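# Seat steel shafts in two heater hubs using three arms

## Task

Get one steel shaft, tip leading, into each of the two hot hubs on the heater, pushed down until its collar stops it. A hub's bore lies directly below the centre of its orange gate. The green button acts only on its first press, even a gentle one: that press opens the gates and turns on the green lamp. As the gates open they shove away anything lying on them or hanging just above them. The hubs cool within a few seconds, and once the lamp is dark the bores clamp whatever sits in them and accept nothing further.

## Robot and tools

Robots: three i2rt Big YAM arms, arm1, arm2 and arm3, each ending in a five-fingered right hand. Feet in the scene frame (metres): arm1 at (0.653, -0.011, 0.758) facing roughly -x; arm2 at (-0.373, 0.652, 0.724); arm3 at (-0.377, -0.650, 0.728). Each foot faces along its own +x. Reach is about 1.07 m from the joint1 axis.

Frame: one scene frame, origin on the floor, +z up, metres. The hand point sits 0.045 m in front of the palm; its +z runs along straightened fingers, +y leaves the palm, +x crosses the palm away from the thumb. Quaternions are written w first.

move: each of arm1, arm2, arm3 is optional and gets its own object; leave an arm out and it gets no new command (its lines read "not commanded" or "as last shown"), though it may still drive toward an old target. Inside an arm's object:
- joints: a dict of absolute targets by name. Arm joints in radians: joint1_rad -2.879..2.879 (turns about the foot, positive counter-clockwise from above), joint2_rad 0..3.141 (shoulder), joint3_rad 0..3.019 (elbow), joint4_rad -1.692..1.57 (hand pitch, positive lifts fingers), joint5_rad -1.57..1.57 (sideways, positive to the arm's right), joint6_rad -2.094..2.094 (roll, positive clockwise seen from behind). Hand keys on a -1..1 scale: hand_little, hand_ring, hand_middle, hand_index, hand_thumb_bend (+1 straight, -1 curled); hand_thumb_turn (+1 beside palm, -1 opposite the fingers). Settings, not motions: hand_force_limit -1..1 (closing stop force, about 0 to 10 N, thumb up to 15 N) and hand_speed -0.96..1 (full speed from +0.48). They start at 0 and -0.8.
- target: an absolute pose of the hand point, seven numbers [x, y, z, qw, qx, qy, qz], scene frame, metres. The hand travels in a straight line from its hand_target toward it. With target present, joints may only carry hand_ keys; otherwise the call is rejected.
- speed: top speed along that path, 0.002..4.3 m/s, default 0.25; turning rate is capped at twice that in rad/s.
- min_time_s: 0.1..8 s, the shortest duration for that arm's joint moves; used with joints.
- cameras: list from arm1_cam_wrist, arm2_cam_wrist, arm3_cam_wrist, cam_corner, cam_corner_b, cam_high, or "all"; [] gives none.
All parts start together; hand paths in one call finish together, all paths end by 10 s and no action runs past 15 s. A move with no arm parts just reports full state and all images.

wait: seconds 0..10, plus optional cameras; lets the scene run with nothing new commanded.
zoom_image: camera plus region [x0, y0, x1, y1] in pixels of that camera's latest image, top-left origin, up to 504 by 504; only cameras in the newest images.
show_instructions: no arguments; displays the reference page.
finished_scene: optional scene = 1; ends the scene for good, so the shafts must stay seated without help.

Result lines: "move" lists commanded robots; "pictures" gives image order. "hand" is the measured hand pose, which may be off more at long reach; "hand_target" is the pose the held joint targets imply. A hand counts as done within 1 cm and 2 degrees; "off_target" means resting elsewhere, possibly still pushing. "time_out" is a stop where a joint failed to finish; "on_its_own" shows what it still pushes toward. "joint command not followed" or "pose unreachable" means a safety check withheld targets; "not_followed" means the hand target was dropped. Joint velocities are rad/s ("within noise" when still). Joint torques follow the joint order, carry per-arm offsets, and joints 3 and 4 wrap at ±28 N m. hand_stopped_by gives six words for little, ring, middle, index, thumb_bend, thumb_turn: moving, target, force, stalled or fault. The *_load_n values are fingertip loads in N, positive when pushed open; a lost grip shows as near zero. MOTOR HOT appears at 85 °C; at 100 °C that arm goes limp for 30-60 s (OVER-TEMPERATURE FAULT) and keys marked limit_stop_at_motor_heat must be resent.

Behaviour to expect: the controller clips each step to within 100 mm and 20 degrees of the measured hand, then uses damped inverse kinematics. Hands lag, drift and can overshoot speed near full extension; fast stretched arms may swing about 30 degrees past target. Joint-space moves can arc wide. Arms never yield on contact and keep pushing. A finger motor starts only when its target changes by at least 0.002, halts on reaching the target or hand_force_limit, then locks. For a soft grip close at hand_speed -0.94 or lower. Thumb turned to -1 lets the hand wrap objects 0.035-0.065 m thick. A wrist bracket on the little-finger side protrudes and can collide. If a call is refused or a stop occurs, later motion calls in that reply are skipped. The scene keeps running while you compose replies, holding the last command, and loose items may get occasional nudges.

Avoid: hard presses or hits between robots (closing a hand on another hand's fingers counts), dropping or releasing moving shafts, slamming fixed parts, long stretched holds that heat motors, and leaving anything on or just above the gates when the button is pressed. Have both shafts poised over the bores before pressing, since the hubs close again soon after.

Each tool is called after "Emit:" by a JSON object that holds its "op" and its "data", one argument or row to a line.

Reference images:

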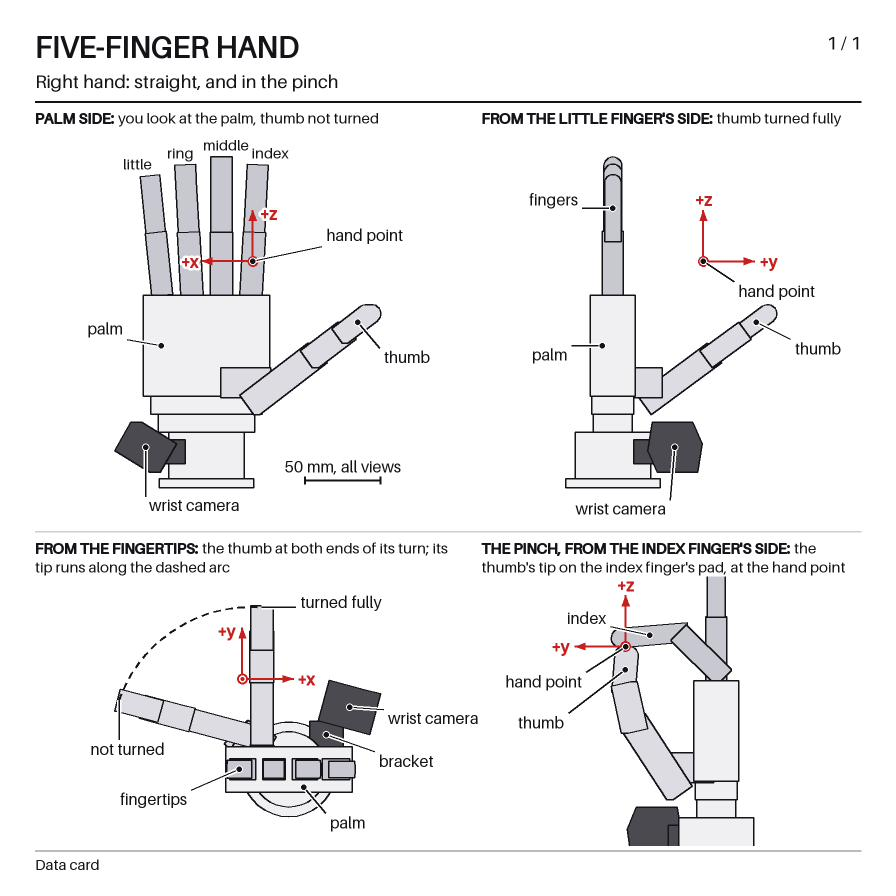

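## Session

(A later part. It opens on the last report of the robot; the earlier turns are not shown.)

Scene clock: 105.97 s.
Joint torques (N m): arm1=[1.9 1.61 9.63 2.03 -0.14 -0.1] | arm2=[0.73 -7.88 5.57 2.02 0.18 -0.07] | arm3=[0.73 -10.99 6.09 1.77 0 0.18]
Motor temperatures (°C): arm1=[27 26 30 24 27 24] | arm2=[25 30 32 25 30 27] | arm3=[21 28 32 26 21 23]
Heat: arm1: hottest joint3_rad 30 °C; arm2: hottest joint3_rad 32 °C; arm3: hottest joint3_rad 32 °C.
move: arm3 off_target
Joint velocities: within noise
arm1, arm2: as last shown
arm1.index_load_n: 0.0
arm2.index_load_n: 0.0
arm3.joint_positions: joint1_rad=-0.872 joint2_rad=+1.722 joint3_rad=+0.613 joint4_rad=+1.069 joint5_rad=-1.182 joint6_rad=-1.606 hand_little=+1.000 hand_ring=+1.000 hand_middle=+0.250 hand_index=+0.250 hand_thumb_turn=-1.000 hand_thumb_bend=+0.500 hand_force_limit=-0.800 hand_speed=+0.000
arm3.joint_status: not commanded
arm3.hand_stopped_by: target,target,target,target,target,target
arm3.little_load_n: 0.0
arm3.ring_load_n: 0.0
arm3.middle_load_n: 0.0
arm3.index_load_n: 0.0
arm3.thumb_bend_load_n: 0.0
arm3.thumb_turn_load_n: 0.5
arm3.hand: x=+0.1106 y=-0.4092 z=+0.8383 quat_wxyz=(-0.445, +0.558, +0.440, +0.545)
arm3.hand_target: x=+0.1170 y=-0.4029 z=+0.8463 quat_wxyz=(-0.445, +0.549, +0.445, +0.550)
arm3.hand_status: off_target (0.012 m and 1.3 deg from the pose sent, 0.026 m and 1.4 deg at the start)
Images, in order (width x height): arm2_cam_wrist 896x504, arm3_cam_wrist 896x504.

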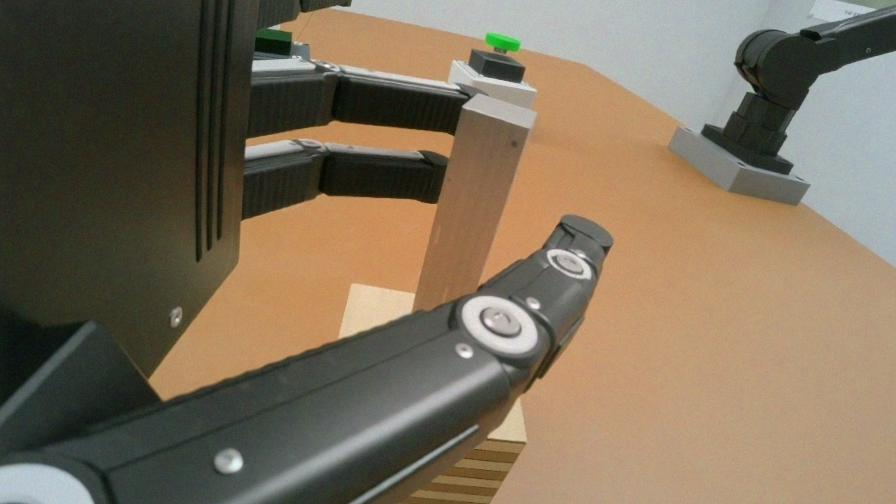

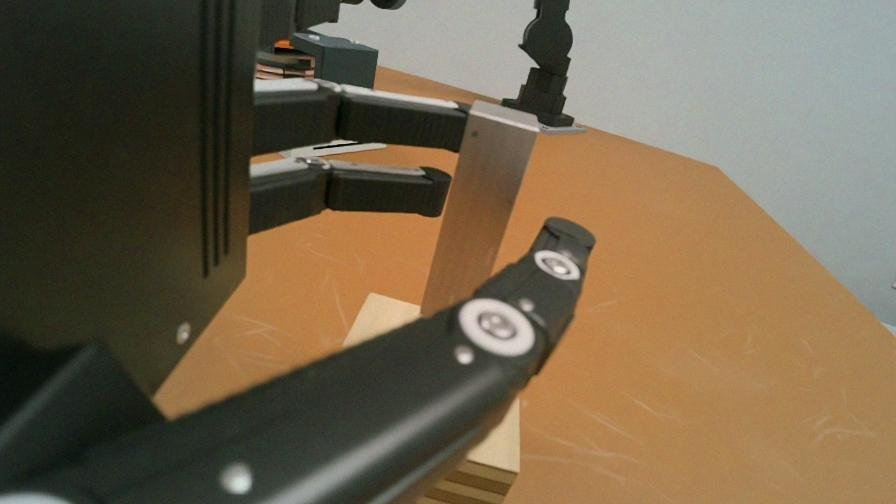

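Emit:
{"op": "move", "data": {
  "arm2": {"joints": {"hand_speed": -0.88, "hand_force_limit": -0.8, "hand_index": -0.1, "hand_middle": -0.1}},
  "arm3": {"joints": {"hand_speed": -0.88, "hand_force_limit": -0.8, "hand_index": -0.1, "hand_middle": -0.1}},
  "cameras": ["arm2_cam_wrist", "arm3_cam_wrist"]
}}

Scene clock: 107.97 s.
Joint torques (N m): arm1=[2.02 1.61 9.65 2.02 -0.13 -0.1] | arm2=[0.56 -8.18 5.38 1.88 0.16 -0.08] | arm3=[0.26 -10.93 6.19 1.78 0.04 0.2]
Motor temperatures (°C): arm1=[27 26 31 24 27 24] | arm2=[25 30 32 25 30 27] | arm3=[21 28 32 26 21 23]
Heat: arm1: hottest joint3_rad 31 °C; arm2: hottest joint3_rad 32 °C; arm3: hottest joint3_rad 32 °C.
move: arm2 off_target; arm3 off_target
Joint velocities: within noise
arm1: as last shown
arm1.ring_load_n: -0.5
arm2.joint_positions: joint1_rad=-0.469 joint2_rad=+1.757 joint3_rad=+0.512 joint4_rad=+1.285 joint5_rad=-0.135 joint6_rad=-1.572 hand_little=+1.000 hand_ring=+1.000 hand_middle=-0.100 hand_index=-0.061 hand_thumb_turn=-1.000 hand_thumb_bend=+0.500 hand_force_limit=-0.800 hand_speed=-0.880
arm2.joint_status: hand_index off_target (ended at -0.061, target -0.100); the others done
arm2.hand_stopped_by: target,target,target,force,target,target
arm2.little_load_n: 0.0
arm2.ring_load_n: 0.0
arm2.middle_load_n: 0.5
arm2.index_load_n: 0.0
arm2.thumb_bend_load_n: 0.0
arm2.thumb_turn_load_n: 0.0
arm2.hand: x=-0.3861 y=+0.0932 z=+0.8268 quat_wxyz=(+0.460, +0.532, -0.449, +0.551)
arm2.hand_target: x=-0.3846 y=+0.0832 z=+0.8320 quat_wxyz=(+0.464, +0.530, -0.445, +0.553)
arm2.hand_status: not commanded
arm3.joint_positions: joint1_rad=-0.871 joint2_rad=+1.722 joint3_rad=+0.613 joint4_rad=+1.069 joint5_rad=-1.182 joint6_rad=-1.606 hand_little=+1.000 hand_ring=+1.000 hand_middle=-0.061 hand_index=+0.073 hand_thumb_turn=-1.000 hand_thumb_bend=+0.500 hand_force_limit=-0.800 hand_speed=-0.880
arm3.joint_status: hand_middle off_target (ended at -0.061, target -0.100); hand_index off_target (ended at +0.073, target -0.100); the others done
arm3.hand_stopped_by: target,target,force,force,target,target
arm3.little_load_n: 0.0
arm3.ring_load_n: 0.0
arm3.middle_load_n: 1.5
arm3.index_load_n: 0.0
arm3.thumb_bend_load_n: 0.0
arm3.thumb_turn_load_n: 0.0
arm3.hand: x=+0.1103 y=-0.4086 z=+0.8383 quat_wxyz=(-0.446, +0.558, +0.441, +0.544)
arm3.hand_target: x=+0.1169 y=-0.4029 z=+0.8463 quat_wxyz=(-0.445, +0.549, +0.445, +0.550)
arm3.hand_status: not commanded
Images, in order (width x height): arm2_cam_wrist 896x504, arm3_cam_wrist 896x504.

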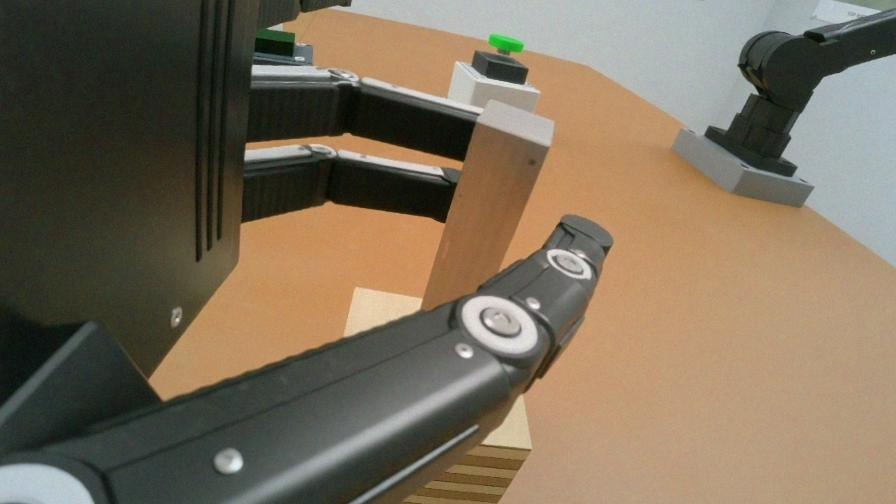

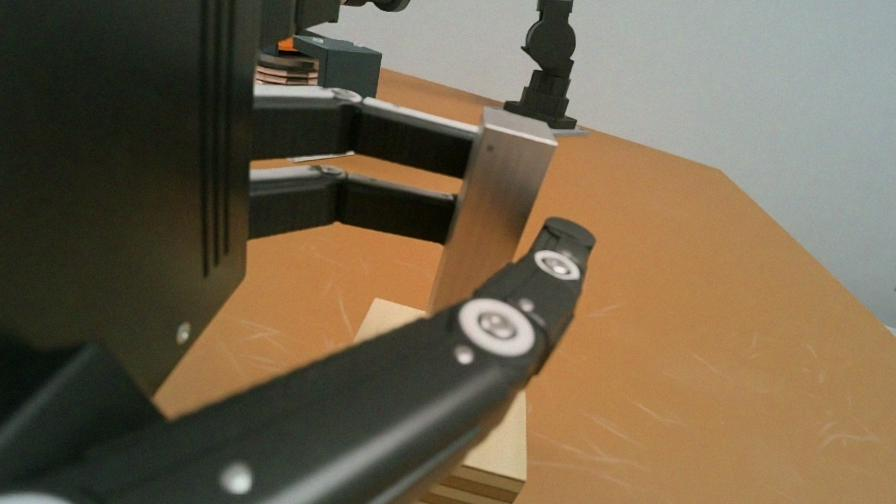

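Emit:
{"op": "move", "data": {
  "arm2": {"target": [-0.3922, 0.1045, 0.838, 0.4643, 0.5298, -0.4445, 0.5534], "speed": 0.06, "joints": {"hand_speed": 0.0, "hand_index": 0.2, "hand_middle": 0.2}},
  "arm3": {"target": [0.110, -0.424, 0.846, -0.445, 0.5495, 0.445, 0.5495], "speed": 0.06, "joints": {"hand_speed": 0.0, "hand_index": 0.2, "hand_middle": 0.2}},
  "cameras": ["arm2_cam_wrist", "arm3_cam_wrist"]
}}

Scene clock: 109.90 s.
Joint torques (N m): arm1=[1.9 1.55 9.65 2.03 -0.14 -0.1] | arm2=[-0.44 -10.11 3.26 2.22 -0.1 -0.06] | arm3=[-0.79 -12.16 4.05 2.11 -0.06 0.13]
Motor temperatures (°C): arm1=[27 26 31 24 27 24] | arm2=[25 30 32 25 30 27] | arm3=[21 28 32 26 21 23]
Heat: arm1: hottest joint3_rad 31 °C; arm2: hottest joint3_rad 32 °C; arm3: hottest joint3_rad 32 °C.
move: arm2 done; arm3 done
Joint velocities: within noise
arm1: as last shown
arm1.ring_load_n: 0.0
arm2.joint_positions: joint1_rad=-0.475 joint2_rad=+1.728 joint3_rad=+0.483 joint4_rad=+1.285 joint5_rad=-0.147 joint6_rad=-1.572 hand_little=+1.000 hand_ring=+1.000 hand_middle=+0.200 hand_index=+0.200 hand_thumb_turn=-1.000 hand_thumb_bend=+0.500 hand_force_limit=-0.800 hand_speed=+0.000
arm2.joint_status: all done
arm2.hand_stopped_by: target,target,target,target,target,target
arm2.little_load_n: 0.5
arm2.ring_load_n: 0.0
arm2.middle_load_n: 0.0
arm2.index_load_n: 0.0
arm2.thumb_bend_load_n: 0.0
arm2.thumb_turn_load_n: 0.0
arm2.hand: x=-0.3875 y=+0.1033 z=+0.8308 quat_wxyz=(+0.459, +0.533, -0.447, +0.553)
arm2.hand_target: x=-0.3922 y=+0.1045 z=+0.8378 quat_wxyz=(+0.464, +0.530, -0.445, +0.553)
arm2.hand_status: done (0.009 m and 0.8 deg from the pose sent, 0.017 m and 0.7 deg at the start)
arm3.joint_positions: joint1_rad=-0.901 joint2_rad=+1.722 joint3_rad=+0.613 joint4_rad=+1.069 joint5_rad=-1.230 joint6_rad=-1.606 hand_little=+1.000 hand_ring=+1.000 hand_middle=+0.200 hand_index=+0.200 hand_thumb_turn=-1.000 hand_thumb_bend=+0.500 hand_force_limit=-0.800 hand_speed=+0.000
arm3.joint_status: all done
arm3.hand_stopped_by: target,target,target,target,target,target
arm3.little_load_n: 0.0
arm3.ring_load_n: 0.0
arm3.middle_load_n: 0.5
arm3.index_load_n: 0.0
arm3.thumb_bend_load_n: 0.0
arm3.thumb_turn_load_n: 0.0
arm3.hand: x=+0.1090 y=-0.4184 z=+0.8386 quat_wxyz=(-0.451, +0.553, +0.445, +0.541)
arm3.hand_target: x=+0.1101 y=-0.4240 z=+0.8461 quat_wxyz=(-0.445, +0.550, +0.445, +0.550)
arm3.hand_status: done (0.009 m and 1.3 deg from the pose sent, 0.017 m and 1.2 deg at the start)
Images, in order (width x height): arm2_cam_wrist 896x504, arm3_cam_wrist 896x504.

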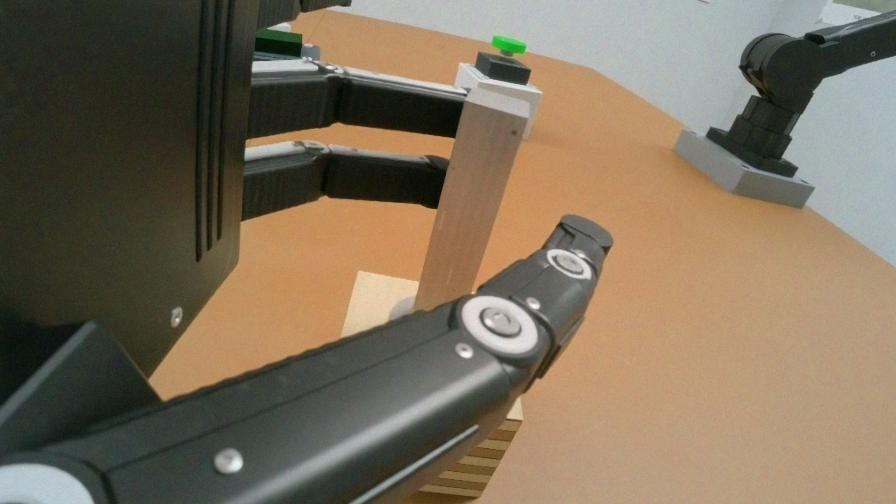

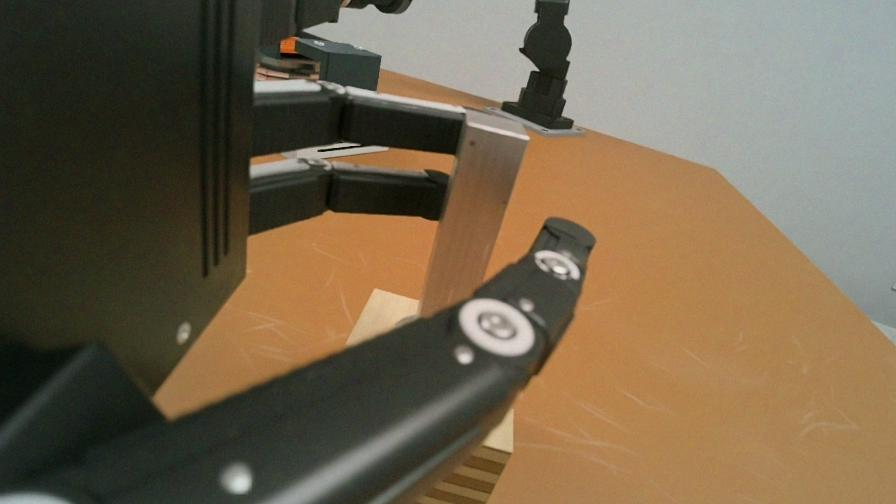

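Emit:
{"op": "move", "data": {
  "arm2": {"joints": {"hand_speed": -0.7, "hand_force_limit": -0.8, "hand_thumb_bend": 0.0}},
  "arm3": {"joints": {"hand_speed": -0.7, "hand_force_limit": -0.8, "hand_thumb_bend": 0.0}},
  "cameras": ["arm2_cam_wrist", "arm3_cam_wrist"]
}}

Scene clock: 111.87 s.
Joint torques (N m): arm1=[1.96 1.61 9.63 2.03 -0.14 -0.1] | arm2=[-0.38 -9.52 3.38 2.29 -0.1 -0.09] | arm3=[-0.91 -11.99 4.11 2.03 -0.1 0.17]
Motor temperatures (°C): arm1=[27 26 31 24 27 24] | arm2=[25 30 32 25 30 27] | arm3=[21 28 31 26 21 23]
Heat: arm1: hottest joint3_rad 31 °C; arm2: hottest joint3_rad 32 °C; arm3: hottest joint3_rad 31 °C.
move: arm2 done; arm3 done
Joint velocities: within noise
arm1.joint_positions: joint1_rad=-0.392 joint2_rad=+0.614 joint3_rad=+1.410 joint4_rad=-1.275 joint5_rad=-0.205 joint6_rad=-1.509 hand_little=+1.000 hand_ring=+1.000 hand_middle=+1.000 hand_index=+1.000 hand_thumb_turn=+1.000 hand_thumb_bend=+1.000 hand_force_limit=+0.000 hand_speed=-0.800
arm1.joint_status: not commanded
arm1.hand_stopped_by: target,target,target,target,target,target
arm1.little_load_n: 0.0
arm1.ring_load_n: 0.0
arm1.middle_load_n: 0.0
arm1.index_load_n: 0.0
arm1.thumb_bend_load_n: 0.0
arm1.thumb_turn_load_n: 0.0
arm1.hand: x=+0.4312 y=+0.1010 z=+1.2770 quat_wxyz=(-0.524, +0.141, +0.840, +0.000)
arm1.hand_target: x=+0.4325 y=+0.1004 z=+1.2875 quat_wxyz=(-0.534, +0.138, +0.834, +0.002)
arm1.hand_status: not commanded
arm2.joint_positions: joint1_rad=-0.475 joint2_rad=+1.728 joint3_rad=+0.483 joint4_rad=+1.285 joint5_rad=-0.147 joint6_rad=-1.572 hand_little=+1.000 hand_ring=+1.000 hand_middle=+0.200 hand_index=+0.200 hand_thumb_turn=-1.000 hand_thumb_bend=+0.000 hand_force_limit=-0.800 hand_speed=-0.700
arm2.joint_status: all done
arm2.hand_stopped_by: target,target,target,target,target,target
arm2.little_load_n: 0.0
arm2.ring_load_n: 0.0
arm2.middle_load_n: 0.0
arm2.index_load_n: 0.0
arm2.thumb_bend_load_n: 0.0
arm2.thumb_turn_load_n: 0.0
arm2.hand: x=-0.3875 y=+0.1033 z=+0.8308 quat_wxyz=(+0.459, +0.533, -0.447, +0.553)
arm2.hand_target: x=-0.3922 y=+0.1045 z=+0.8378 quat_wxyz=(+0.464, +0.530, -0.445, +0.553)
arm2.hand_status: not commanded
arm3.joint_positions: joint1_rad=-0.901 joint2_rad=+1.722 joint3_rad=+0.613 joint4_rad=+1.069 joint5_rad=-1.230 joint6_rad=-1.606 hand_little=+1.000 hand_ring=+1.000 hand_middle=+0.200 hand_index=+0.200 hand_thumb_turn=-1.000 hand_thumb_bend=+0.000 hand_force_limit=-0.800 hand_speed=-0.700
arm3.joint_status: all done
arm3.hand_stopped_by: target,target,target,target,target,target
arm3.little_load_n: 0.0
arm3.ring_load_n: 0.0
arm3.middle_load_n: 0.5
arm3.index_load_n: 0.0
arm3.thumb_bend_load_n: 0.0
arm3.thumb_turn_load_n: 0.0
arm3.hand: x=+0.1090 y=-0.4184 z=+0.8386 quat_wxyz=(-0.451, +0.553, +0.445, +0.541)
arm3.hand_target: x=+0.1101 y=-0.4240 z=+0.8461 quat_wxyz=(-0.445, +0.550, +0.445, +0.550)
arm3.hand_status: not commanded
Images, in order (width x height): arm2_cam_wrist 896x504, arm3_cam_wrist 896x504.

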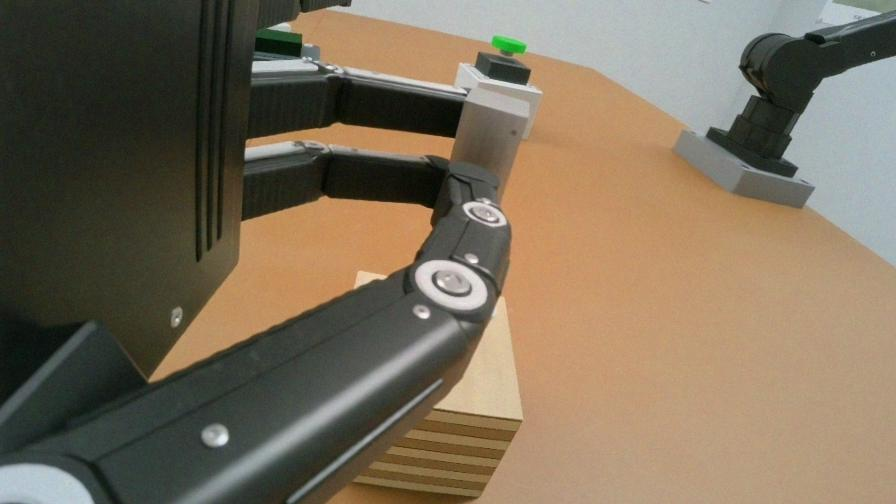

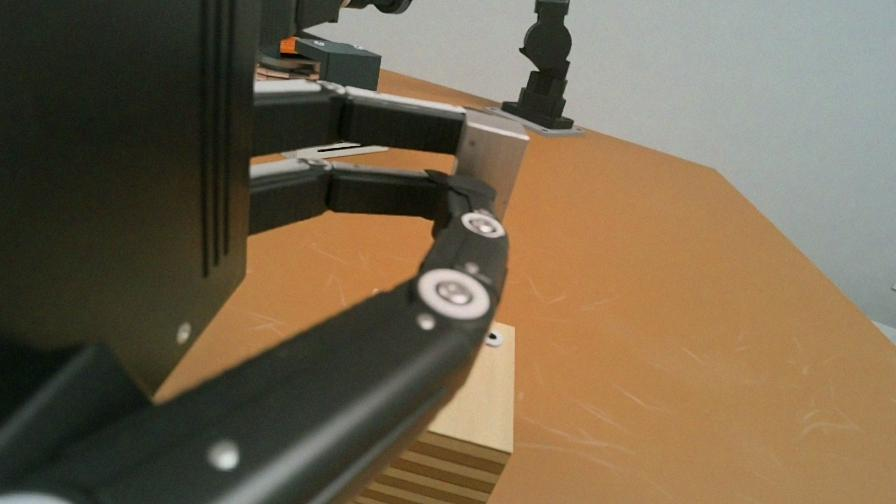

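Emit:
{"op": "move", "data": {
  "arm2": {"joints": {"hand_speed": -0.85, "hand_force_limit": -0.6, "hand_index": -0.1, "hand_middle": -0.1}},
  "arm3": {"joints": {"hand_speed": -0.85, "hand_force_limit": -0.6, "hand_index": -0.1, "hand_middle": -0.1}},
  "cameras": ["arm2_cam_wrist", "arm3_cam_wrist"]
}}

Scene clock: 113.30 s.
Joint torques (N m): arm1=[2.02 1.67 9.63 2.02 -0.14 -0.1] | arm2=[-0.21 -10.4 3.3 2.24 0.1 -0.02] | arm3=[-1.08 -11.87 4.23 2.02 0.31 0.08]
Motor temperatures (°C): arm1=[27 26 31 24 27 24] | arm2=[25 30 32 25 30 27] | arm3=[21 28 31 26 21 23]
Heat: arm1: hottest joint3_rad 31 °C; arm2: hottest joint3_rad 32 °C; arm3: hottest joint3_rad 31 °C.
move: arm2 off_target; arm3 off_target
Joint velocities: within noise
arm1: as last shown
arm2.joint_positions: joint1_rad=-0.475 joint2_rad=+1.727 joint3_rad=+0.483 joint4_rad=+1.285 joint5_rad=-0.151 joint6_rad=-1.572 hand_little=+1.000 hand_ring=+1.000 hand_middle=+0.021 hand_index=+0.035 hand_thumb_turn=-1.000 hand_thumb_bend=+0.000 hand_force_limit=-0.600 hand_speed=-0.850
arm2.joint_status: hand_middle off_target (ended at +0.021, target -0.100); hand_index off_target (ended at +0.035, target -0.100); the others done
arm2.hand_stopped_by: target,target,force,force,target,target
arm2.little_load_n: 0.0
arm2.ring_load_n: 0.0
arm2.middle_load_n: 2.5
arm2.index_load_n: 2.0
arm2.thumb_bend_load_n: 1.0
arm2.thumb_turn_load_n: 0.5
arm2.hand: x=-0.3867 y=+0.1032 z=+0.8313 quat_wxyz=(+0.458, +0.534, -0.446, +0.554)
arm2.hand_target: x=-0.3921 y=+0.1045 z=+0.8379 quat_wxyz=(+0.464, +0.530, -0.445, +0.553)
arm2.hand_status: not commanded
arm3.joint_positions: joint1_rad=-0.901 joint2_rad=+1.722 joint3_rad=+0.613 joint4_rad=+1.071 joint5_rad=-1.239 joint6_rad=-1.606 hand_little=+1.000 hand_ring=+1.000 hand_middle=+0.035 hand_index=-0.007 hand_thumb_turn=-1.000 hand_thumb_bend=+0.000 hand_force_limit=-0.600 hand_speed=-0.850
arm3.joint_status: hand_middle off_target (ended at +0.035, target -0.100); hand_index off_target (ended at -0.007, target -0.100); the others done
arm3.hand_stopped_by: target,target,force,force,target,target
arm3.little_load_n: 0.0
arm3.ring_load_n: -0.5
arm3.middle_load_n: 0.0
arm3.index_load_n: 2.0
arm3.thumb_bend_load_n: 0.0
arm3.thumb_turn_load_n: 0.0
arm3.hand: x=+0.1073 y=-0.4175 z=+0.8389 quat_wxyz=(-0.453, +0.551, +0.447, +0.539)
arm3.hand_target: x=+0.1101 y=-0.4240 z=+0.8460 quat_wxyz=(-0.445, +0.550, +0.445, +0.550)
arm3.hand_status: not commanded
Images, in order (width x height): arm2_cam_wrist 896x504, arm3_cam_wrist 896x504.

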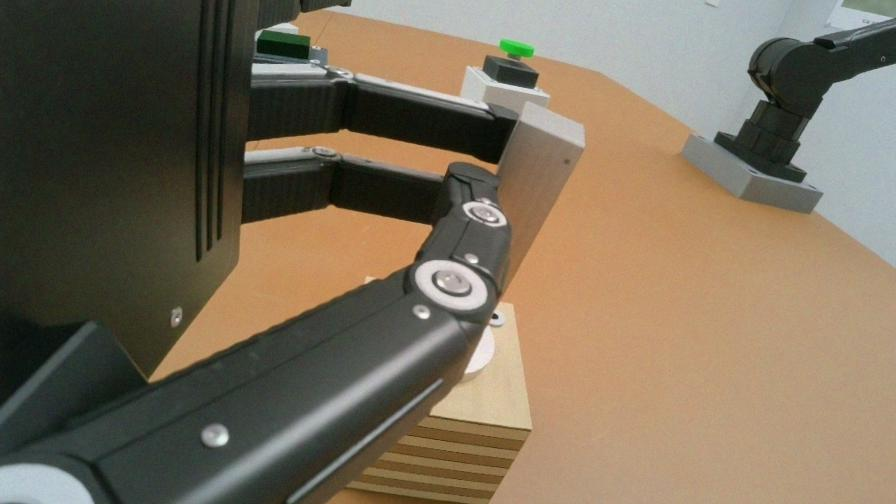

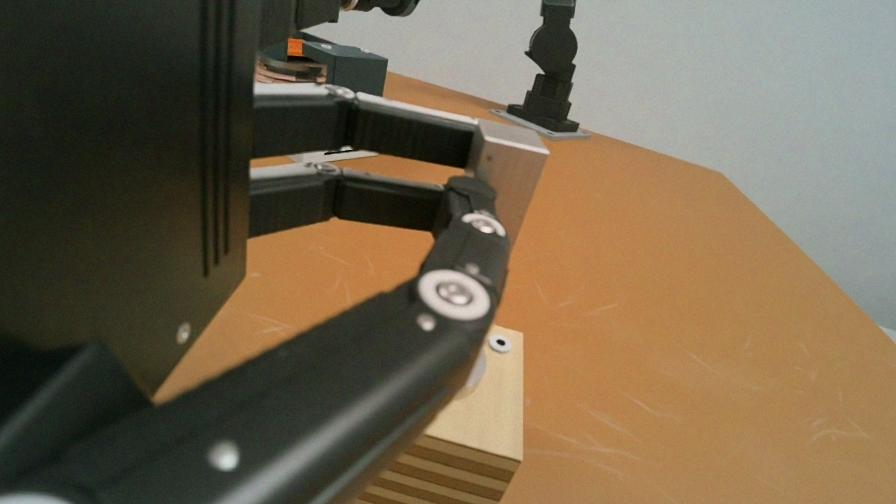

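Emit:
{"op": "zoom_image", "data": {
  "camera": "arm3_cam_wrist",
  "region": [380, 60, 640, 320]
}}

Emit:
{"op": "zoom_image", "data": {
  "camera": "arm2_cam_wrist",
  "region": [380, 60, 640, 320]
}}

Scaled by 1.938 from the camera's image (finer frame: 1280x720).

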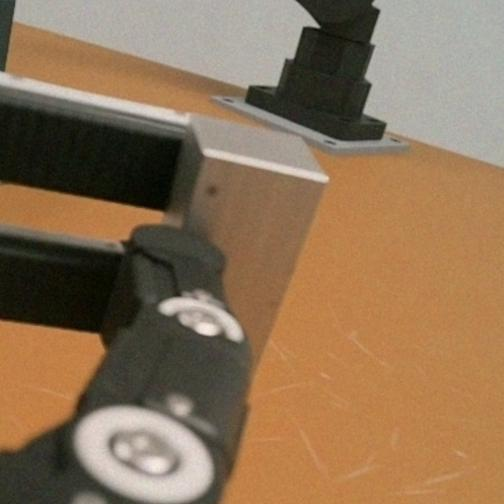

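Scaled by 1.938 from the camera's image (finer frame: 1280x720).

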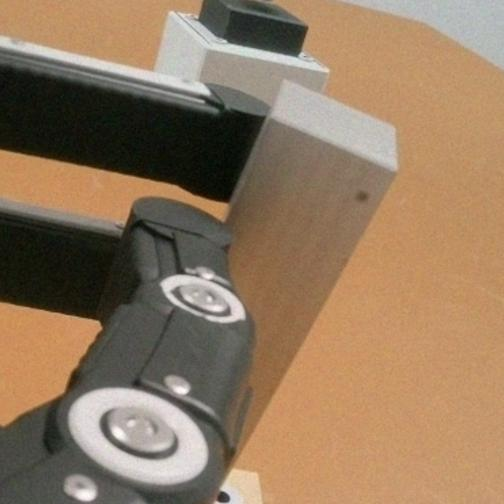

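Emit:
{"op": "move", "data": {
  "arm2": {"joints": {"hand_speed": 0.0, "hand_index": 0.3, "hand_middle": 0.3, "hand_thumb_bend": 0.5}},
  "arm3": {"joints": {"hand_speed": 0.0, "hand_index": 0.3, "hand_middle": 0.3, "hand_thumb_bend": 0.5}}
}}

Emit:
{"op": "move", "data": {
  "arm2": {"target": [-0.395, 0.124, 0.834, 0.4643, 0.5298, -0.4445, 0.5534], "speed": 0.08},
  "arm3": {"target": [0.115, -0.440, 0.846, -0.445, 0.5495, 0.445, 0.5495], "speed": 0.08}
}}

Emit:
{"op": "move", "data": {
  "arm2": {"target": [-0.390, 0.092, 0.833, 0.4643, 0.5298, -0.4445, 0.5534], "speed": 0.08},
  "arm3": {"target": [0.1205, -0.4123, 0.846, -0.445, 0.5495, 0.445, 0.5495], "speed": 0.08},
  "cameras": ["arm2_cam_wrist", "arm3_cam_wrist"]
}}

Scene clock: 115.37 s.
Joint torques (N m): arm1=[1.96 1.61 9.65 2.03 -0.14 -0.1] | arm2=[-0.15 -9.64 3.22 2.24 0.05 -0.08] | arm3=[-0.67 -12.45 4.07 1.95 0.04 0.09]
Motor temperatures (°C): arm1=[27 26 31 24 27 24] | arm2=[25 30 32 25 30 27] | arm3=[21 28 31 26 21 23]
Heat: arm1: hottest joint3_rad 31 °C; arm2: hottest joint3_rad 32 °C; arm3: hottest joint3_rad 31 °C.
move: arm2 done; arm3 done
Joint velocities: within noise
arm1: as last shown
arm2.joint_positions: joint1_rad=-0.475 joint2_rad=+1.727 joint3_rad=+0.483 joint4_rad=+1.285 joint5_rad=-0.151 joint6_rad=-1.572 hand_little=+1.000 hand_ring=+1.000 hand_middle=+0.300 hand_index=+0.300 hand_thumb_turn=-1.000 hand_thumb_bend=+0.500 hand_force_limit=-0.600 hand_speed=+0.000
arm2.joint_status: all done
arm2.hand_stopped_by: target,target,target,target,target,target
arm2.little_load_n: 0.0
arm2.ring_load_n: 0.0
arm2.middle_load_n: 0.0
arm2.index_load_n: 0.0
arm2.thumb_bend_load_n: 0.0
arm2.thumb_turn_load_n: 0.0
arm2.hand: x=-0.3871 y=+0.1032 z=+0.8313 quat_wxyz=(+0.458, +0.534, -0.446, +0.554)
arm2.hand_target: x=-0.3922 y=+0.1045 z=+0.8379 quat_wxyz=(+0.464, +0.530, -0.445, +0.553)
arm2.hand_status: not commanded
arm3.joint_positions: joint1_rad=-0.902 joint2_rad=+1.722 joint3_rad=+0.613 joint4_rad=+1.071 joint5_rad=-1.233 joint6_rad=-1.606 hand_little=+1.000 hand_ring=+1.000 hand_middle=+0.300 hand_index=+0.300 hand_thumb_turn=-1.000 hand_thumb_bend=+0.500 hand_force_limit=-0.600 hand_speed=+0.000
arm3.joint_status: all done
arm3.hand_stopped_by: target,target,target,target,target,target
arm3.little_load_n: 0.0
arm3.ring_load_n: 0.0
arm3.middle_load_n: 0.0
arm3.index_load_n: 0.0
arm3.thumb_bend_load_n: 0.0
arm3.thumb_turn_load_n: 0.0
arm3.hand: x=+0.1086 y=-0.4183 z=+0.8389 quat_wxyz=(-0.451, +0.552, +0.446, +0.541)
arm3.hand_target: x=+0.1101 y=-0.4239 z=+0.8460 quat_wxyz=(-0.445, +0.550, +0.445, +0.549)
arm3.hand_status: not commanded
pictures: none

Scene clock: 116.33 s.
Joint torques (N m): arm1=[1.96 1.67 9.65 2.04 -0.14 -0.09] | arm2=[-0.32 -9.64 2.97 3.14 -0.02 -0.08] | arm3=[-1.49 -11.81 4.72 1.8 -0.08 0.02]
Motor temperatures (°C): arm1=[27 26 31 24 27 24] | arm2=[25 30 32 25 30 27] | arm3=[21 28 31 26 21 23]
Heat: arm1: hottest joint3_rad 31 °C; arm2: hottest joint3_rad 32 °C; arm3: hottest joint3_rad 31 °C.
move: arm2 off_target; arm3 off_target
Joint velocities: within noise
arm1: as last shown
arm2.joint_positions: joint1_rad=-0.480 joint2_rad=+1.721 joint3_rad=+0.430 joint4_rad=+1.302 joint5_rad=-0.156 joint6_rad=-1.572 hand_little=+1.000 hand_ring=+1.000 hand_middle=+0.300 hand_index=+0.300 hand_thumb_turn=-1.000 hand_thumb_bend=+0.500 hand_force_limit=-0.600 hand_speed=+0.000
arm2.joint_status: not commanded
arm2.hand_stopped_by: target,target,target,target,target,target
arm2.little_load_n: 0.0
arm2.ring_load_n: 0.0
arm2.middle_load_n: 0.5
arm2.index_load_n: 0.0
arm2.thumb_bend_load_n: 0.0
arm2.thumb_turn_load_n: 0.0
arm2.hand: x=-0.3893 y=+0.1232 z=+0.8189 quat_wxyz=(+0.450, +0.541, -0.454, +0.547)
arm2.hand_target: x=-0.3948 y=+0.1240 z=+0.8338 quat_wxyz=(+0.464, +0.530, -0.444, +0.553)
arm2.hand_status: off_target (0.016 m and 2.4 deg from the pose sent, 0.022 m and 0.8 deg at the start)
arm3.joint_positions: joint1_rad=-0.939 joint2_rad=+1.722 joint3_rad=+0.613 joint4_rad=+1.071 joint5_rad=-1.273 joint6_rad=-1.606 hand_little=+1.000 hand_ring=+1.000 hand_middle=+0.300 hand_index=+0.300 hand_thumb_turn=-1.000 hand_thumb_bend=+0.500 hand_force_limit=-0.600 hand_speed=+0.000
arm3.joint_status: not commanded
arm3.hand_stopped_by: target,target,target,target,target,target
arm3.little_load_n: 0.0
arm3.ring_load_n: 0.0
arm3.middle_load_n: 0.5
arm3.index_load_n: 0.0
arm3.thumb_bend_load_n: 0.0
arm3.thumb_turn_load_n: 0.0
arm3.hand: x=+0.1097 y=-0.4323 z=+0.8390 quat_wxyz=(-0.453, +0.551, +0.446, +0.540)
arm3.hand_target: x=+0.1150 y=-0.4399 z=+0.8461 quat_wxyz=(-0.445, +0.549, +0.445, +0.550)
arm3.hand_status: off_target (0.012 m and 1.4 deg from the pose sent, 0.024 m and 1.3 deg at the start)
pictures: none

Scene clock: 117.47 s.
Joint torques (N m): arm1=[2.02 1.67 9.65 2.02 -0.14 -0.09] | arm2=[0.85 -8.35 5.44 1.77 0.14 -0.07] | arm3=[0.26 -10.93 6.52 1.77 0.04 0.1]
Motor temperatures (°C): arm1=[27 26 31 24 27 24] | arm2=[25 30 32 25 30 27] | arm3=[21 28 31 26 21 23]
Heat: arm1: hottest joint3_rad 31 °C; arm2: hottest joint3_rad 32 °C; arm3: hottest joint3_rad 31 °C.
move: arm2 off_target; arm3 off_target
Joint velocities: within noise
arm1: as last shown
arm2.joint_positions: joint1_rad=-0.480 joint2_rad=+1.740 joint3_rad=+0.486 joint4_rad=+1.295 joint5_rad=-0.148 joint6_rad=-1.572 hand_little=+1.000 hand_ring=+1.000 hand_middle=+0.300 hand_index=+0.300 hand_thumb_turn=-1.000 hand_thumb_bend=+0.500 hand_force_limit=-0.600 hand_speed=+0.000
arm2.joint_status: not commanded
arm2.hand_stopped_by: target,target,target,target,target,target
arm2.little_load_n: 0.0
arm2.ring_load_n: 0.0
arm2.middle_load_n: 0.0
arm2.index_load_n: 0.0
arm2.thumb_bend_load_n: 0.0
arm2.thumb_turn_load_n: 0.0
arm2.hand: x=-0.3903 y=+0.1022 z=+0.8284 quat_wxyz=(+0.460, +0.532, -0.448, +0.552)
arm2.hand_target: x=-0.3899 y=+0.0923 z=+0.8332 quat_wxyz=(+0.464, +0.530, -0.444, +0.554)
arm2.hand_status: off_target (0.011 m and 0.7 deg from the pose sent, 0.034 m and 2.4 deg at the start)
arm3.joint_positions: joint1_rad=-0.897 joint2_rad=+1.722 joint3_rad=+0.613 joint4_rad=+1.071 joint5_rad=-1.207 joint6_rad=-1.606 hand_little=+1.000 hand_ring=+1.000 hand_middle=+0.300 hand_index=+0.300 hand_thumb_turn=-1.000 hand_thumb_bend=+0.500 hand_force_limit=-0.600 hand_speed=+0.000
arm3.joint_status: not commanded
arm3.hand_stopped_by: target,target,target,target,target,target
arm3.little_load_n: 0.0
arm3.ring_load_n: 0.0
arm3.middle_load_n: 0.0
arm3.index_load_n: 0.0
arm3.thumb_bend_load_n: 0.0
arm3.thumb_turn_load_n: 0.0
arm3.hand: x=+0.1122 y=-0.4187 z=+0.8387 quat_wxyz=(-0.445, +0.558, +0.440, +0.545)
arm3.hand_target: x=+0.1202 y=-0.4124 z=+0.8462 quat_wxyz=(-0.445, +0.549, +0.445, +0.550)
arm3.hand_status: off_target (0.013 m and 1.2 deg from the pose sent, 0.024 m and 1.4 deg at the start)
Images, in order (width x height): arm2_cam_wrist 896x504, arm3_cam_wrist 896x504.

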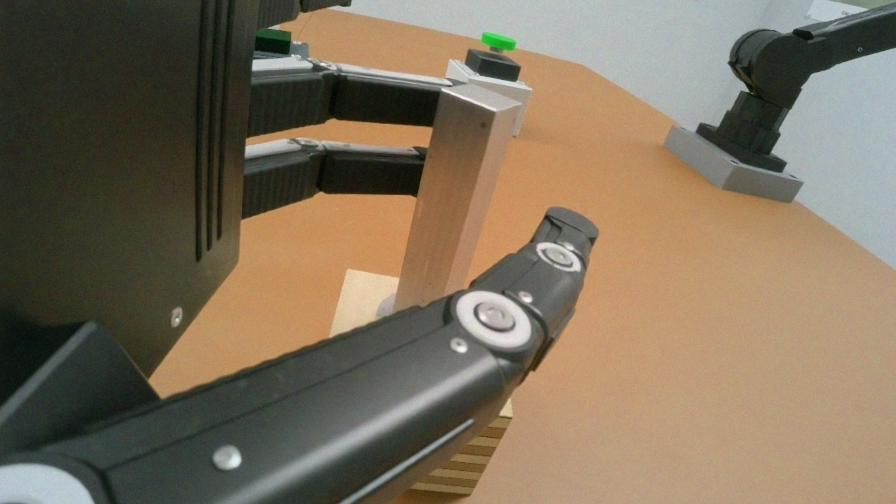

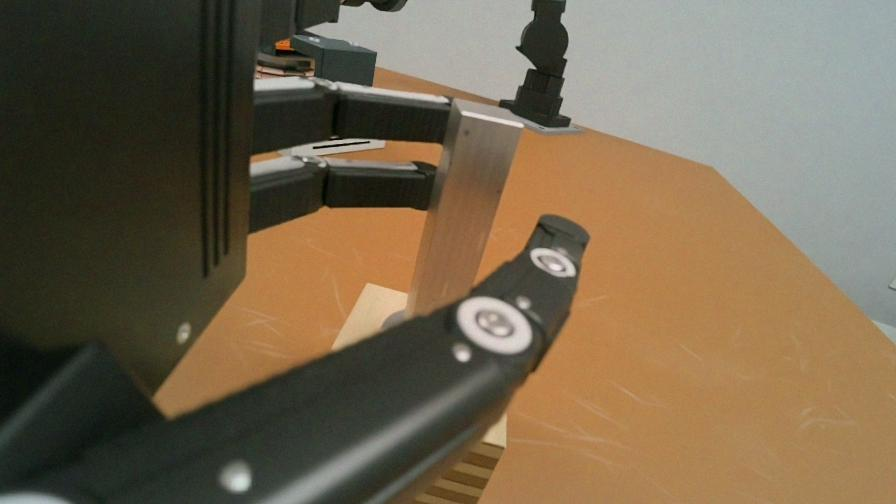

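Emit:
{"op": "move", "data": {
  "arm2": {"joints": {"hand_speed": -0.5, "hand_thumb_bend": 0.15, "hand_index": 0.15, "hand_middle": 0.15}},
  "arm3": {"joints": {"hand_speed": -0.5, "hand_thumb_bend": 0.15, "hand_index": 0.15, "hand_middle": 0.15}},
  "cameras": ["arm2_cam_wrist", "arm3_cam_wrist"]
}}

Emit:
{"op": "move", "data": {
  "arm2": {"joints": {"hand_speed": -0.85, "hand_index": -0.1, "hand_middle": -0.1}},
  "arm3": {"joints": {"hand_speed": -0.85, "hand_index": -0.1, "hand_middle": -0.1}},
  "cameras": ["arm2_cam_wrist", "arm3_cam_wrist"]
}}

Scene clock: 118.97 s.
Joint torques (N m): arm1=[1.9 1.61 9.65 2.02 -0.14 -0.1] | arm2=[-0.03 -8.29 5.39 1.84 0.16 -0.07] | arm3=[0.38 -9.99 6.43 1.59 -0.01 0.11]
Motor temperatures (°C): arm1=[27 26 31 24 27 24] | arm2=[25 30 32 25 30 27] | arm3=[21 28 31 26 21 23]
Heat: arm1: hottest joint3_rad 31 °C; arm2: hottest joint3_rad 32 °C; arm3: hottest joint3_rad 31 °C.
move: arm2 done; arm3 done
Joint velocities: within noise
arm1: as last shown
arm2.joint_positions: joint1_rad=-0.480 joint2_rad=+1.740 joint3_rad=+0.486 joint4_rad=+1.295 joint5_rad=-0.148 joint6_rad=-1.572 hand_little=+1.000 hand_ring=+1.000 hand_middle=+0.150 hand_index=+0.150 hand_thumb_turn=-1.000 hand_thumb_bend=+0.150 hand_force_limit=-0.600 hand_speed=-0.500
arm2.joint_status: all done
arm2.hand_stopped_by: target,target,target,target,target,target
arm2.little_load_n: 0.0
arm2.ring_load_n: 0.0
arm2.middle_load_n: 0.0
arm2.index_load_n: 0.0
arm2.thumb_bend_load_n: 0.0
arm2.thumb_turn_load_n: 0.0
arm2.hand: x=-0.3903 y=+0.1022 z=+0.8284 quat_wxyz=(+0.460, +0.532, -0.448, +0.552)
arm2.hand_target: x=-0.3899 y=+0.0923 z=+0.8332 quat_wxyz=(+0.464, +0.530, -0.444, +0.554)
arm2.hand_status: not commanded
arm3.joint_positions: joint1_rad=-0.896 joint2_rad=+1.722 joint3_rad=+0.613 joint4_rad=+1.071 joint5_rad=-1.207 joint6_rad=-1.606 hand_little=+1.000 hand_ring=+1.000 hand_middle=+0.152 hand_index=+0.150 hand_thumb_turn=-1.000 hand_thumb_bend=+0.150 hand_force_limit=-0.600 hand_speed=-0.500
arm3.joint_status: all done
arm3.hand_stopped_by: target,target,force,target,target,target
arm3.little_load_n: 0.0
arm3.ring_load_n: 0.0
arm3.middle_load_n: 1.0
arm3.index_load_n: 0.0
arm3.thumb_bend_load_n: 0.0
arm3.thumb_turn_load_n: 0.0
arm3.hand: x=+0.1119 y=-0.4182 z=+0.8387 quat_wxyz=(-0.446, +0.557, +0.440, +0.545)
arm3.hand_target: x=+0.1202 y=-0.4125 z=+0.8462 quat_wxyz=(-0.445, +0.549, +0.445, +0.550)
arm3.hand_status: not commanded
Images, in order (width x height): arm2_cam_wrist 896x504, arm3_cam_wrist 896x504.

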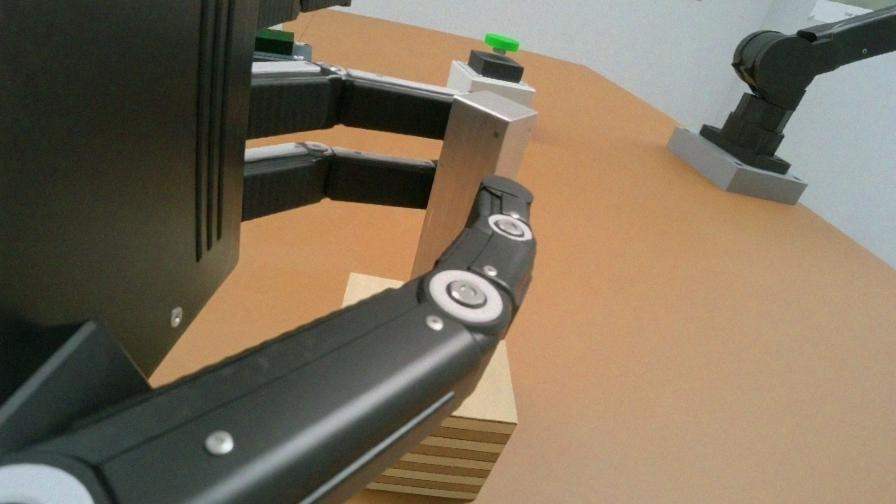

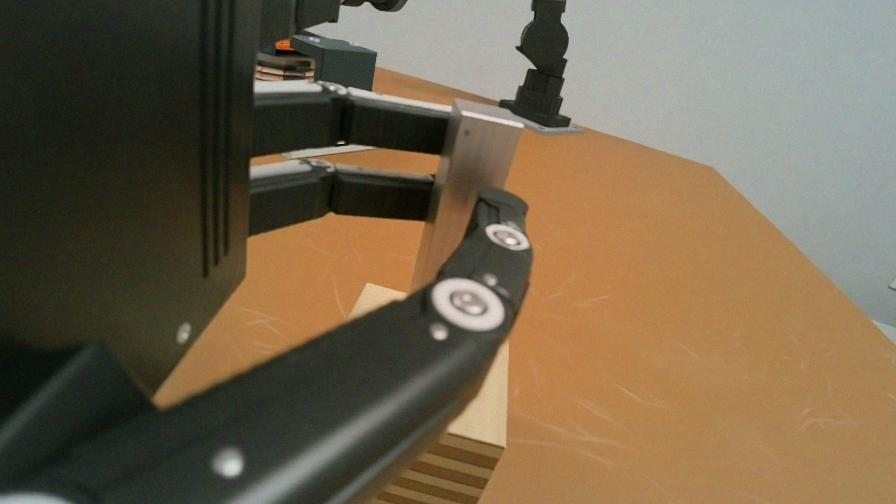

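Scene clock: 119.80 s.
Joint torques (N m): arm1=[1.96 1.67 9.65 2.02 -0.14 -0.1] | arm2=[0.5 -8.35 5.24 1.94 0.17 -0.03] | arm3=[-0.38 -10.7 6.32 1.59 0.18 0.12]
Motor temperatures (°C): arm1=[27 26 31 24 27 24] | arm2=[25 30 32 25 30 27] | arm3=[21 28 31 26 21 23]
Heat: arm1: hottest joint3_rad 31 °C; arm2: hottest joint3_rad 32 °C; arm3: hottest joint3_rad 31 °C.
move: arm2 off_target; arm3 off_target
Joint velocities: within noise
arm1: as last shown
arm2.joint_positions: joint1_rad=-0.480 joint2_rad=+1.740 joint3_rad=+0.489 joint4_rad=+1.295 joint5_rad=-0.148 joint6_rad=-1.572 hand_little=+1.000 hand_ring=+1.000 hand_middle=-0.028 hand_index=-0.001 hand_thumb_turn=-1.000 hand_thumb_bend=+0.150 hand_force_limit=-0.600 hand_speed=-0.850
arm2.joint_status: hand_middle off_target (ended at -0.028, target -0.100); hand_index off_target (ended at -0.001, target -0.100); the others done
arm2.hand_stopped_by: target,target,force,force,target,target
arm2.little_load_n: 0.0
arm2.ring_load_n: 0.0
arm2.middle_load_n: 4.0
arm2.index_load_n: 2.0
arm2.thumb_bend_load_n: 1.0
arm2.thumb_turn_load_n: 0.5
arm2.hand: x=-0.3903 y=+0.1010 z=+0.8296 quat_wxyz=(+0.461, +0.531, -0.447, +0.553)
arm2.hand_target: x=-0.3899 y=+0.0923 z=+0.8333 quat_wxyz=(+0.464, +0.530, -0.444, +0.554)
arm2.hand_status: not commanded
arm3.joint_positions: joint1_rad=-0.890 joint2_rad=+1.722 joint3_rad=+0.613 joint4_rad=+1.071 joint5_rad=-1.211 joint6_rad=-1.606 hand_little=+1.000 hand_ring=+1.000 hand_middle=+0.028 hand_index=-0.001 hand_thumb_turn=-1.000 hand_thumb_bend=+0.150 hand_force_limit=-0.600 hand_speed=-0.850
arm3.joint_status: hand_middle off_target (ended at +0.028, target -0.100); hand_index off_target (ended at -0.001, target -0.100); the others done
arm3.hand_stopped_by: target,target,force,force,target,target
arm3.little_load_n: 0.0
arm3.ring_load_n: 0.0
arm3.middle_load_n: 0.0
arm3.index_load_n: 1.0
arm3.thumb_bend_load_n: 0.0
arm3.thumb_turn_load_n: 0.0
arm3.hand: x=+0.1098 y=-0.4149 z=+0.8387 quat_wxyz=(-0.448, +0.555, +0.443, +0.543)
arm3.hand_target: x=+0.1202 y=-0.4124 z=+0.8462 quat_wxyz=(-0.445, +0.549, +0.445, +0.550)
arm3.hand_status: not commanded
Images, in order (width x height): arm2_cam_wrist 896x504, arm3_cam_wrist 896x504.

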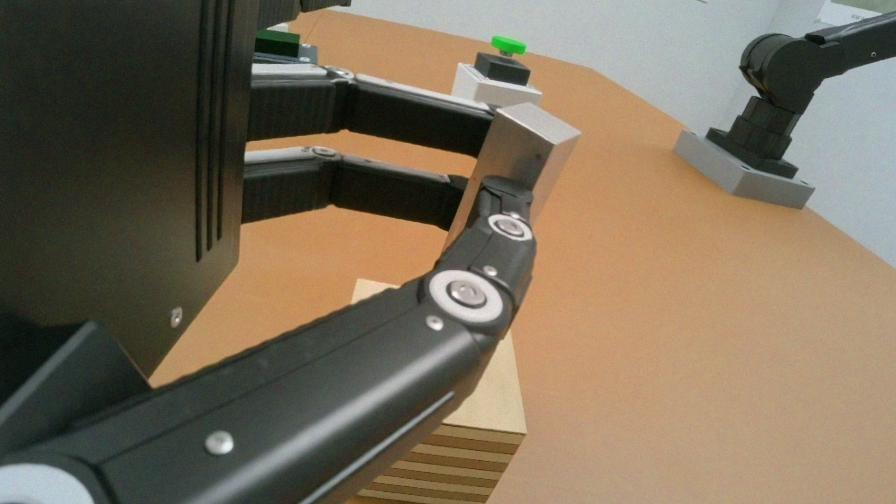

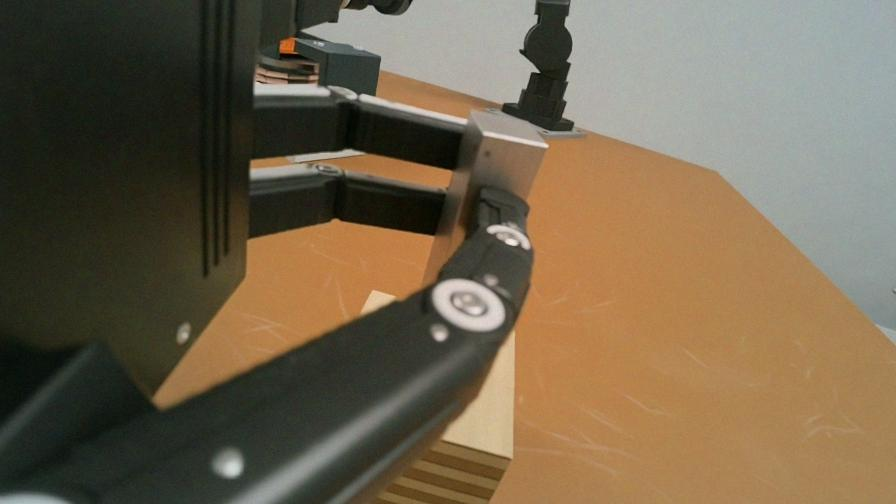

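Emit:
{"op": "move", "data": {
  "arm2": {"joints": {"hand_speed": -0.85, "hand_force_limit": -0.5, "hand_thumb_bend": -0.2}},
  "arm3": {"joints": {"hand_speed": -0.85, "hand_force_limit": -0.5, "hand_thumb_bend": -0.2}},
  "cameras": ["arm2_cam_wrist", "arm3_cam_wrist"]
}}

Scene clock: 122.20 s.
Joint torques (N m): arm1=[1.96 1.55 9.66 2.02 -0.14 -0.1] | arm2=[0.62 -8.53 5.14 1.91 0.18 -0.09] | arm3=[0.09 -10.58 6.46 1.59 0.15 0.1]
Motor temperatures (°C): arm1=[27 26 31 24 27 24] | arm2=[25 30 32 25 30 26] | arm3=[21 28 31 26 21 23]
Heat: arm1: hottest joint3_rad 31 °C; arm2: hottest joint3_rad 32 °C; arm3: hottest joint3_rad 31 °C.
move: arm2 off_target; arm3 done
Joint velocities: within noise
arm1: as last shown
arm2.joint_positions: joint1_rad=-0.480 joint2_rad=+1.740 joint3_rad=+0.489 joint4_rad=+1.295 joint5_rad=-0.148 joint6_rad=-1.572 hand_little=+1.000 hand_ring=+1.000 hand_middle=-0.028 hand_index=-0.001 hand_thumb_turn=-1.000 hand_thumb_bend=+0.125 hand_force_limit=-0.500 hand_speed=-0.850
arm2.joint_status: hand_thumb_bend off_target (ended at +0.125, target -0.200); the others done
arm2.hand_stopped_by: target,target,force,force,force,target
arm2.little_load_n: 0.0
arm2.ring_load_n: 0.0
arm2.middle_load_n: 5.0
arm2.index_load_n: 3.0
arm2.thumb_bend_load_n: 4.5
arm2.thumb_turn_load_n: 0.5
arm2.hand: x=-0.3903 y=+0.1010 z=+0.8296 quat_wxyz=(+0.461, +0.531, -0.447, +0.553)
arm2.hand_target: x=-0.3899 y=+0.0923 z=+0.8333 quat_wxyz=(+0.464, +0.530, -0.444, +0.554)
arm2.hand_status: not commanded
arm3.joint_positions: joint1_rad=-0.890 joint2_rad=+1.722 joint3_rad=+0.613 joint4_rad=+1.071 joint5_rad=-1.211 joint6_rad=-1.606 hand_little=+1.000 hand_ring=+1.000 hand_middle=+0.028 hand_index=-0.001 hand_thumb_turn=-1.000 hand_thumb_bend=-0.200 hand_force_limit=-0.500 hand_speed=-0.850
arm3.joint_status: all done
arm3.hand_stopped_by: target,target,force,force,target,target
arm3.little_load_n: 0.5
arm3.ring_load_n: 0.0
arm3.middle_load_n: 0.0
arm3.index_load_n: 1.5
arm3.thumb_bend_load_n: 0.0
arm3.thumb_turn_load_n: 0.5
arm3.hand: x=+0.1098 y=-0.4149 z=+0.8387 quat_wxyz=(-0.448, +0.555, +0.443, +0.543)
arm3.hand_target: x=+0.1202 y=-0.4124 z=+0.8462 quat_wxyz=(-0.445, +0.549, +0.445, +0.550)
arm3.hand_status: not commanded
Images, in order (width x height): arm2_cam_wrist 896x504, arm3_cam_wrist 896x504.

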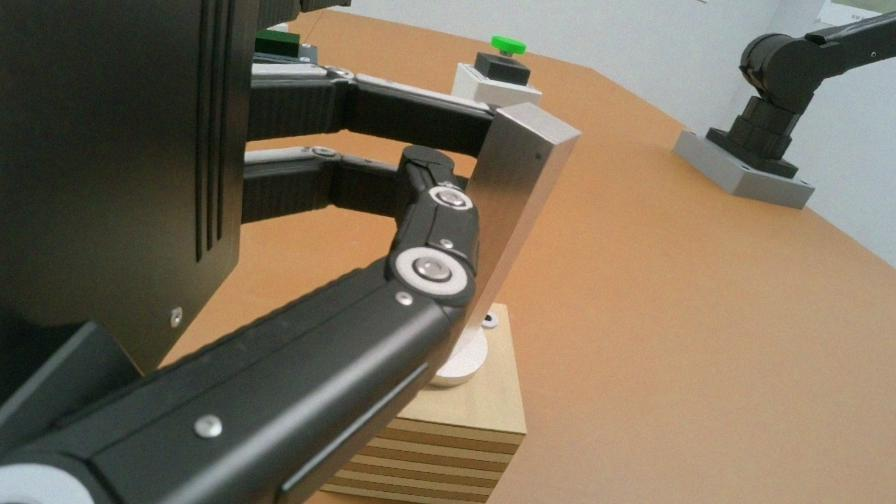

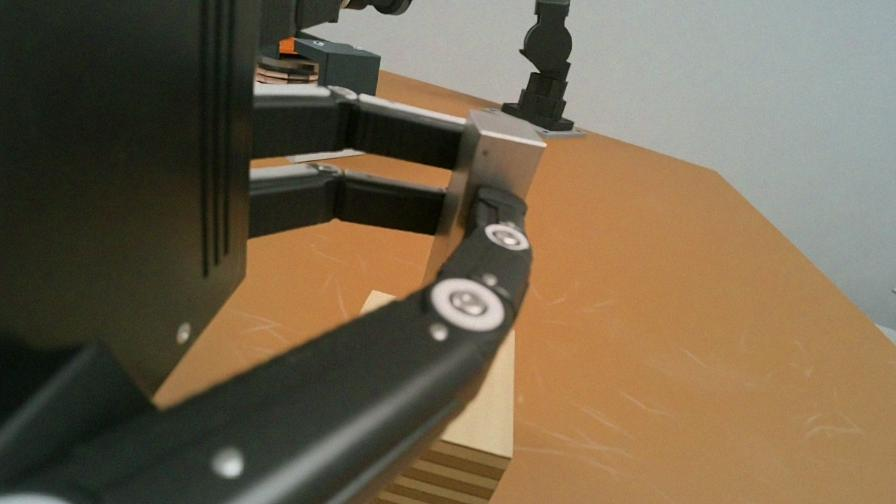

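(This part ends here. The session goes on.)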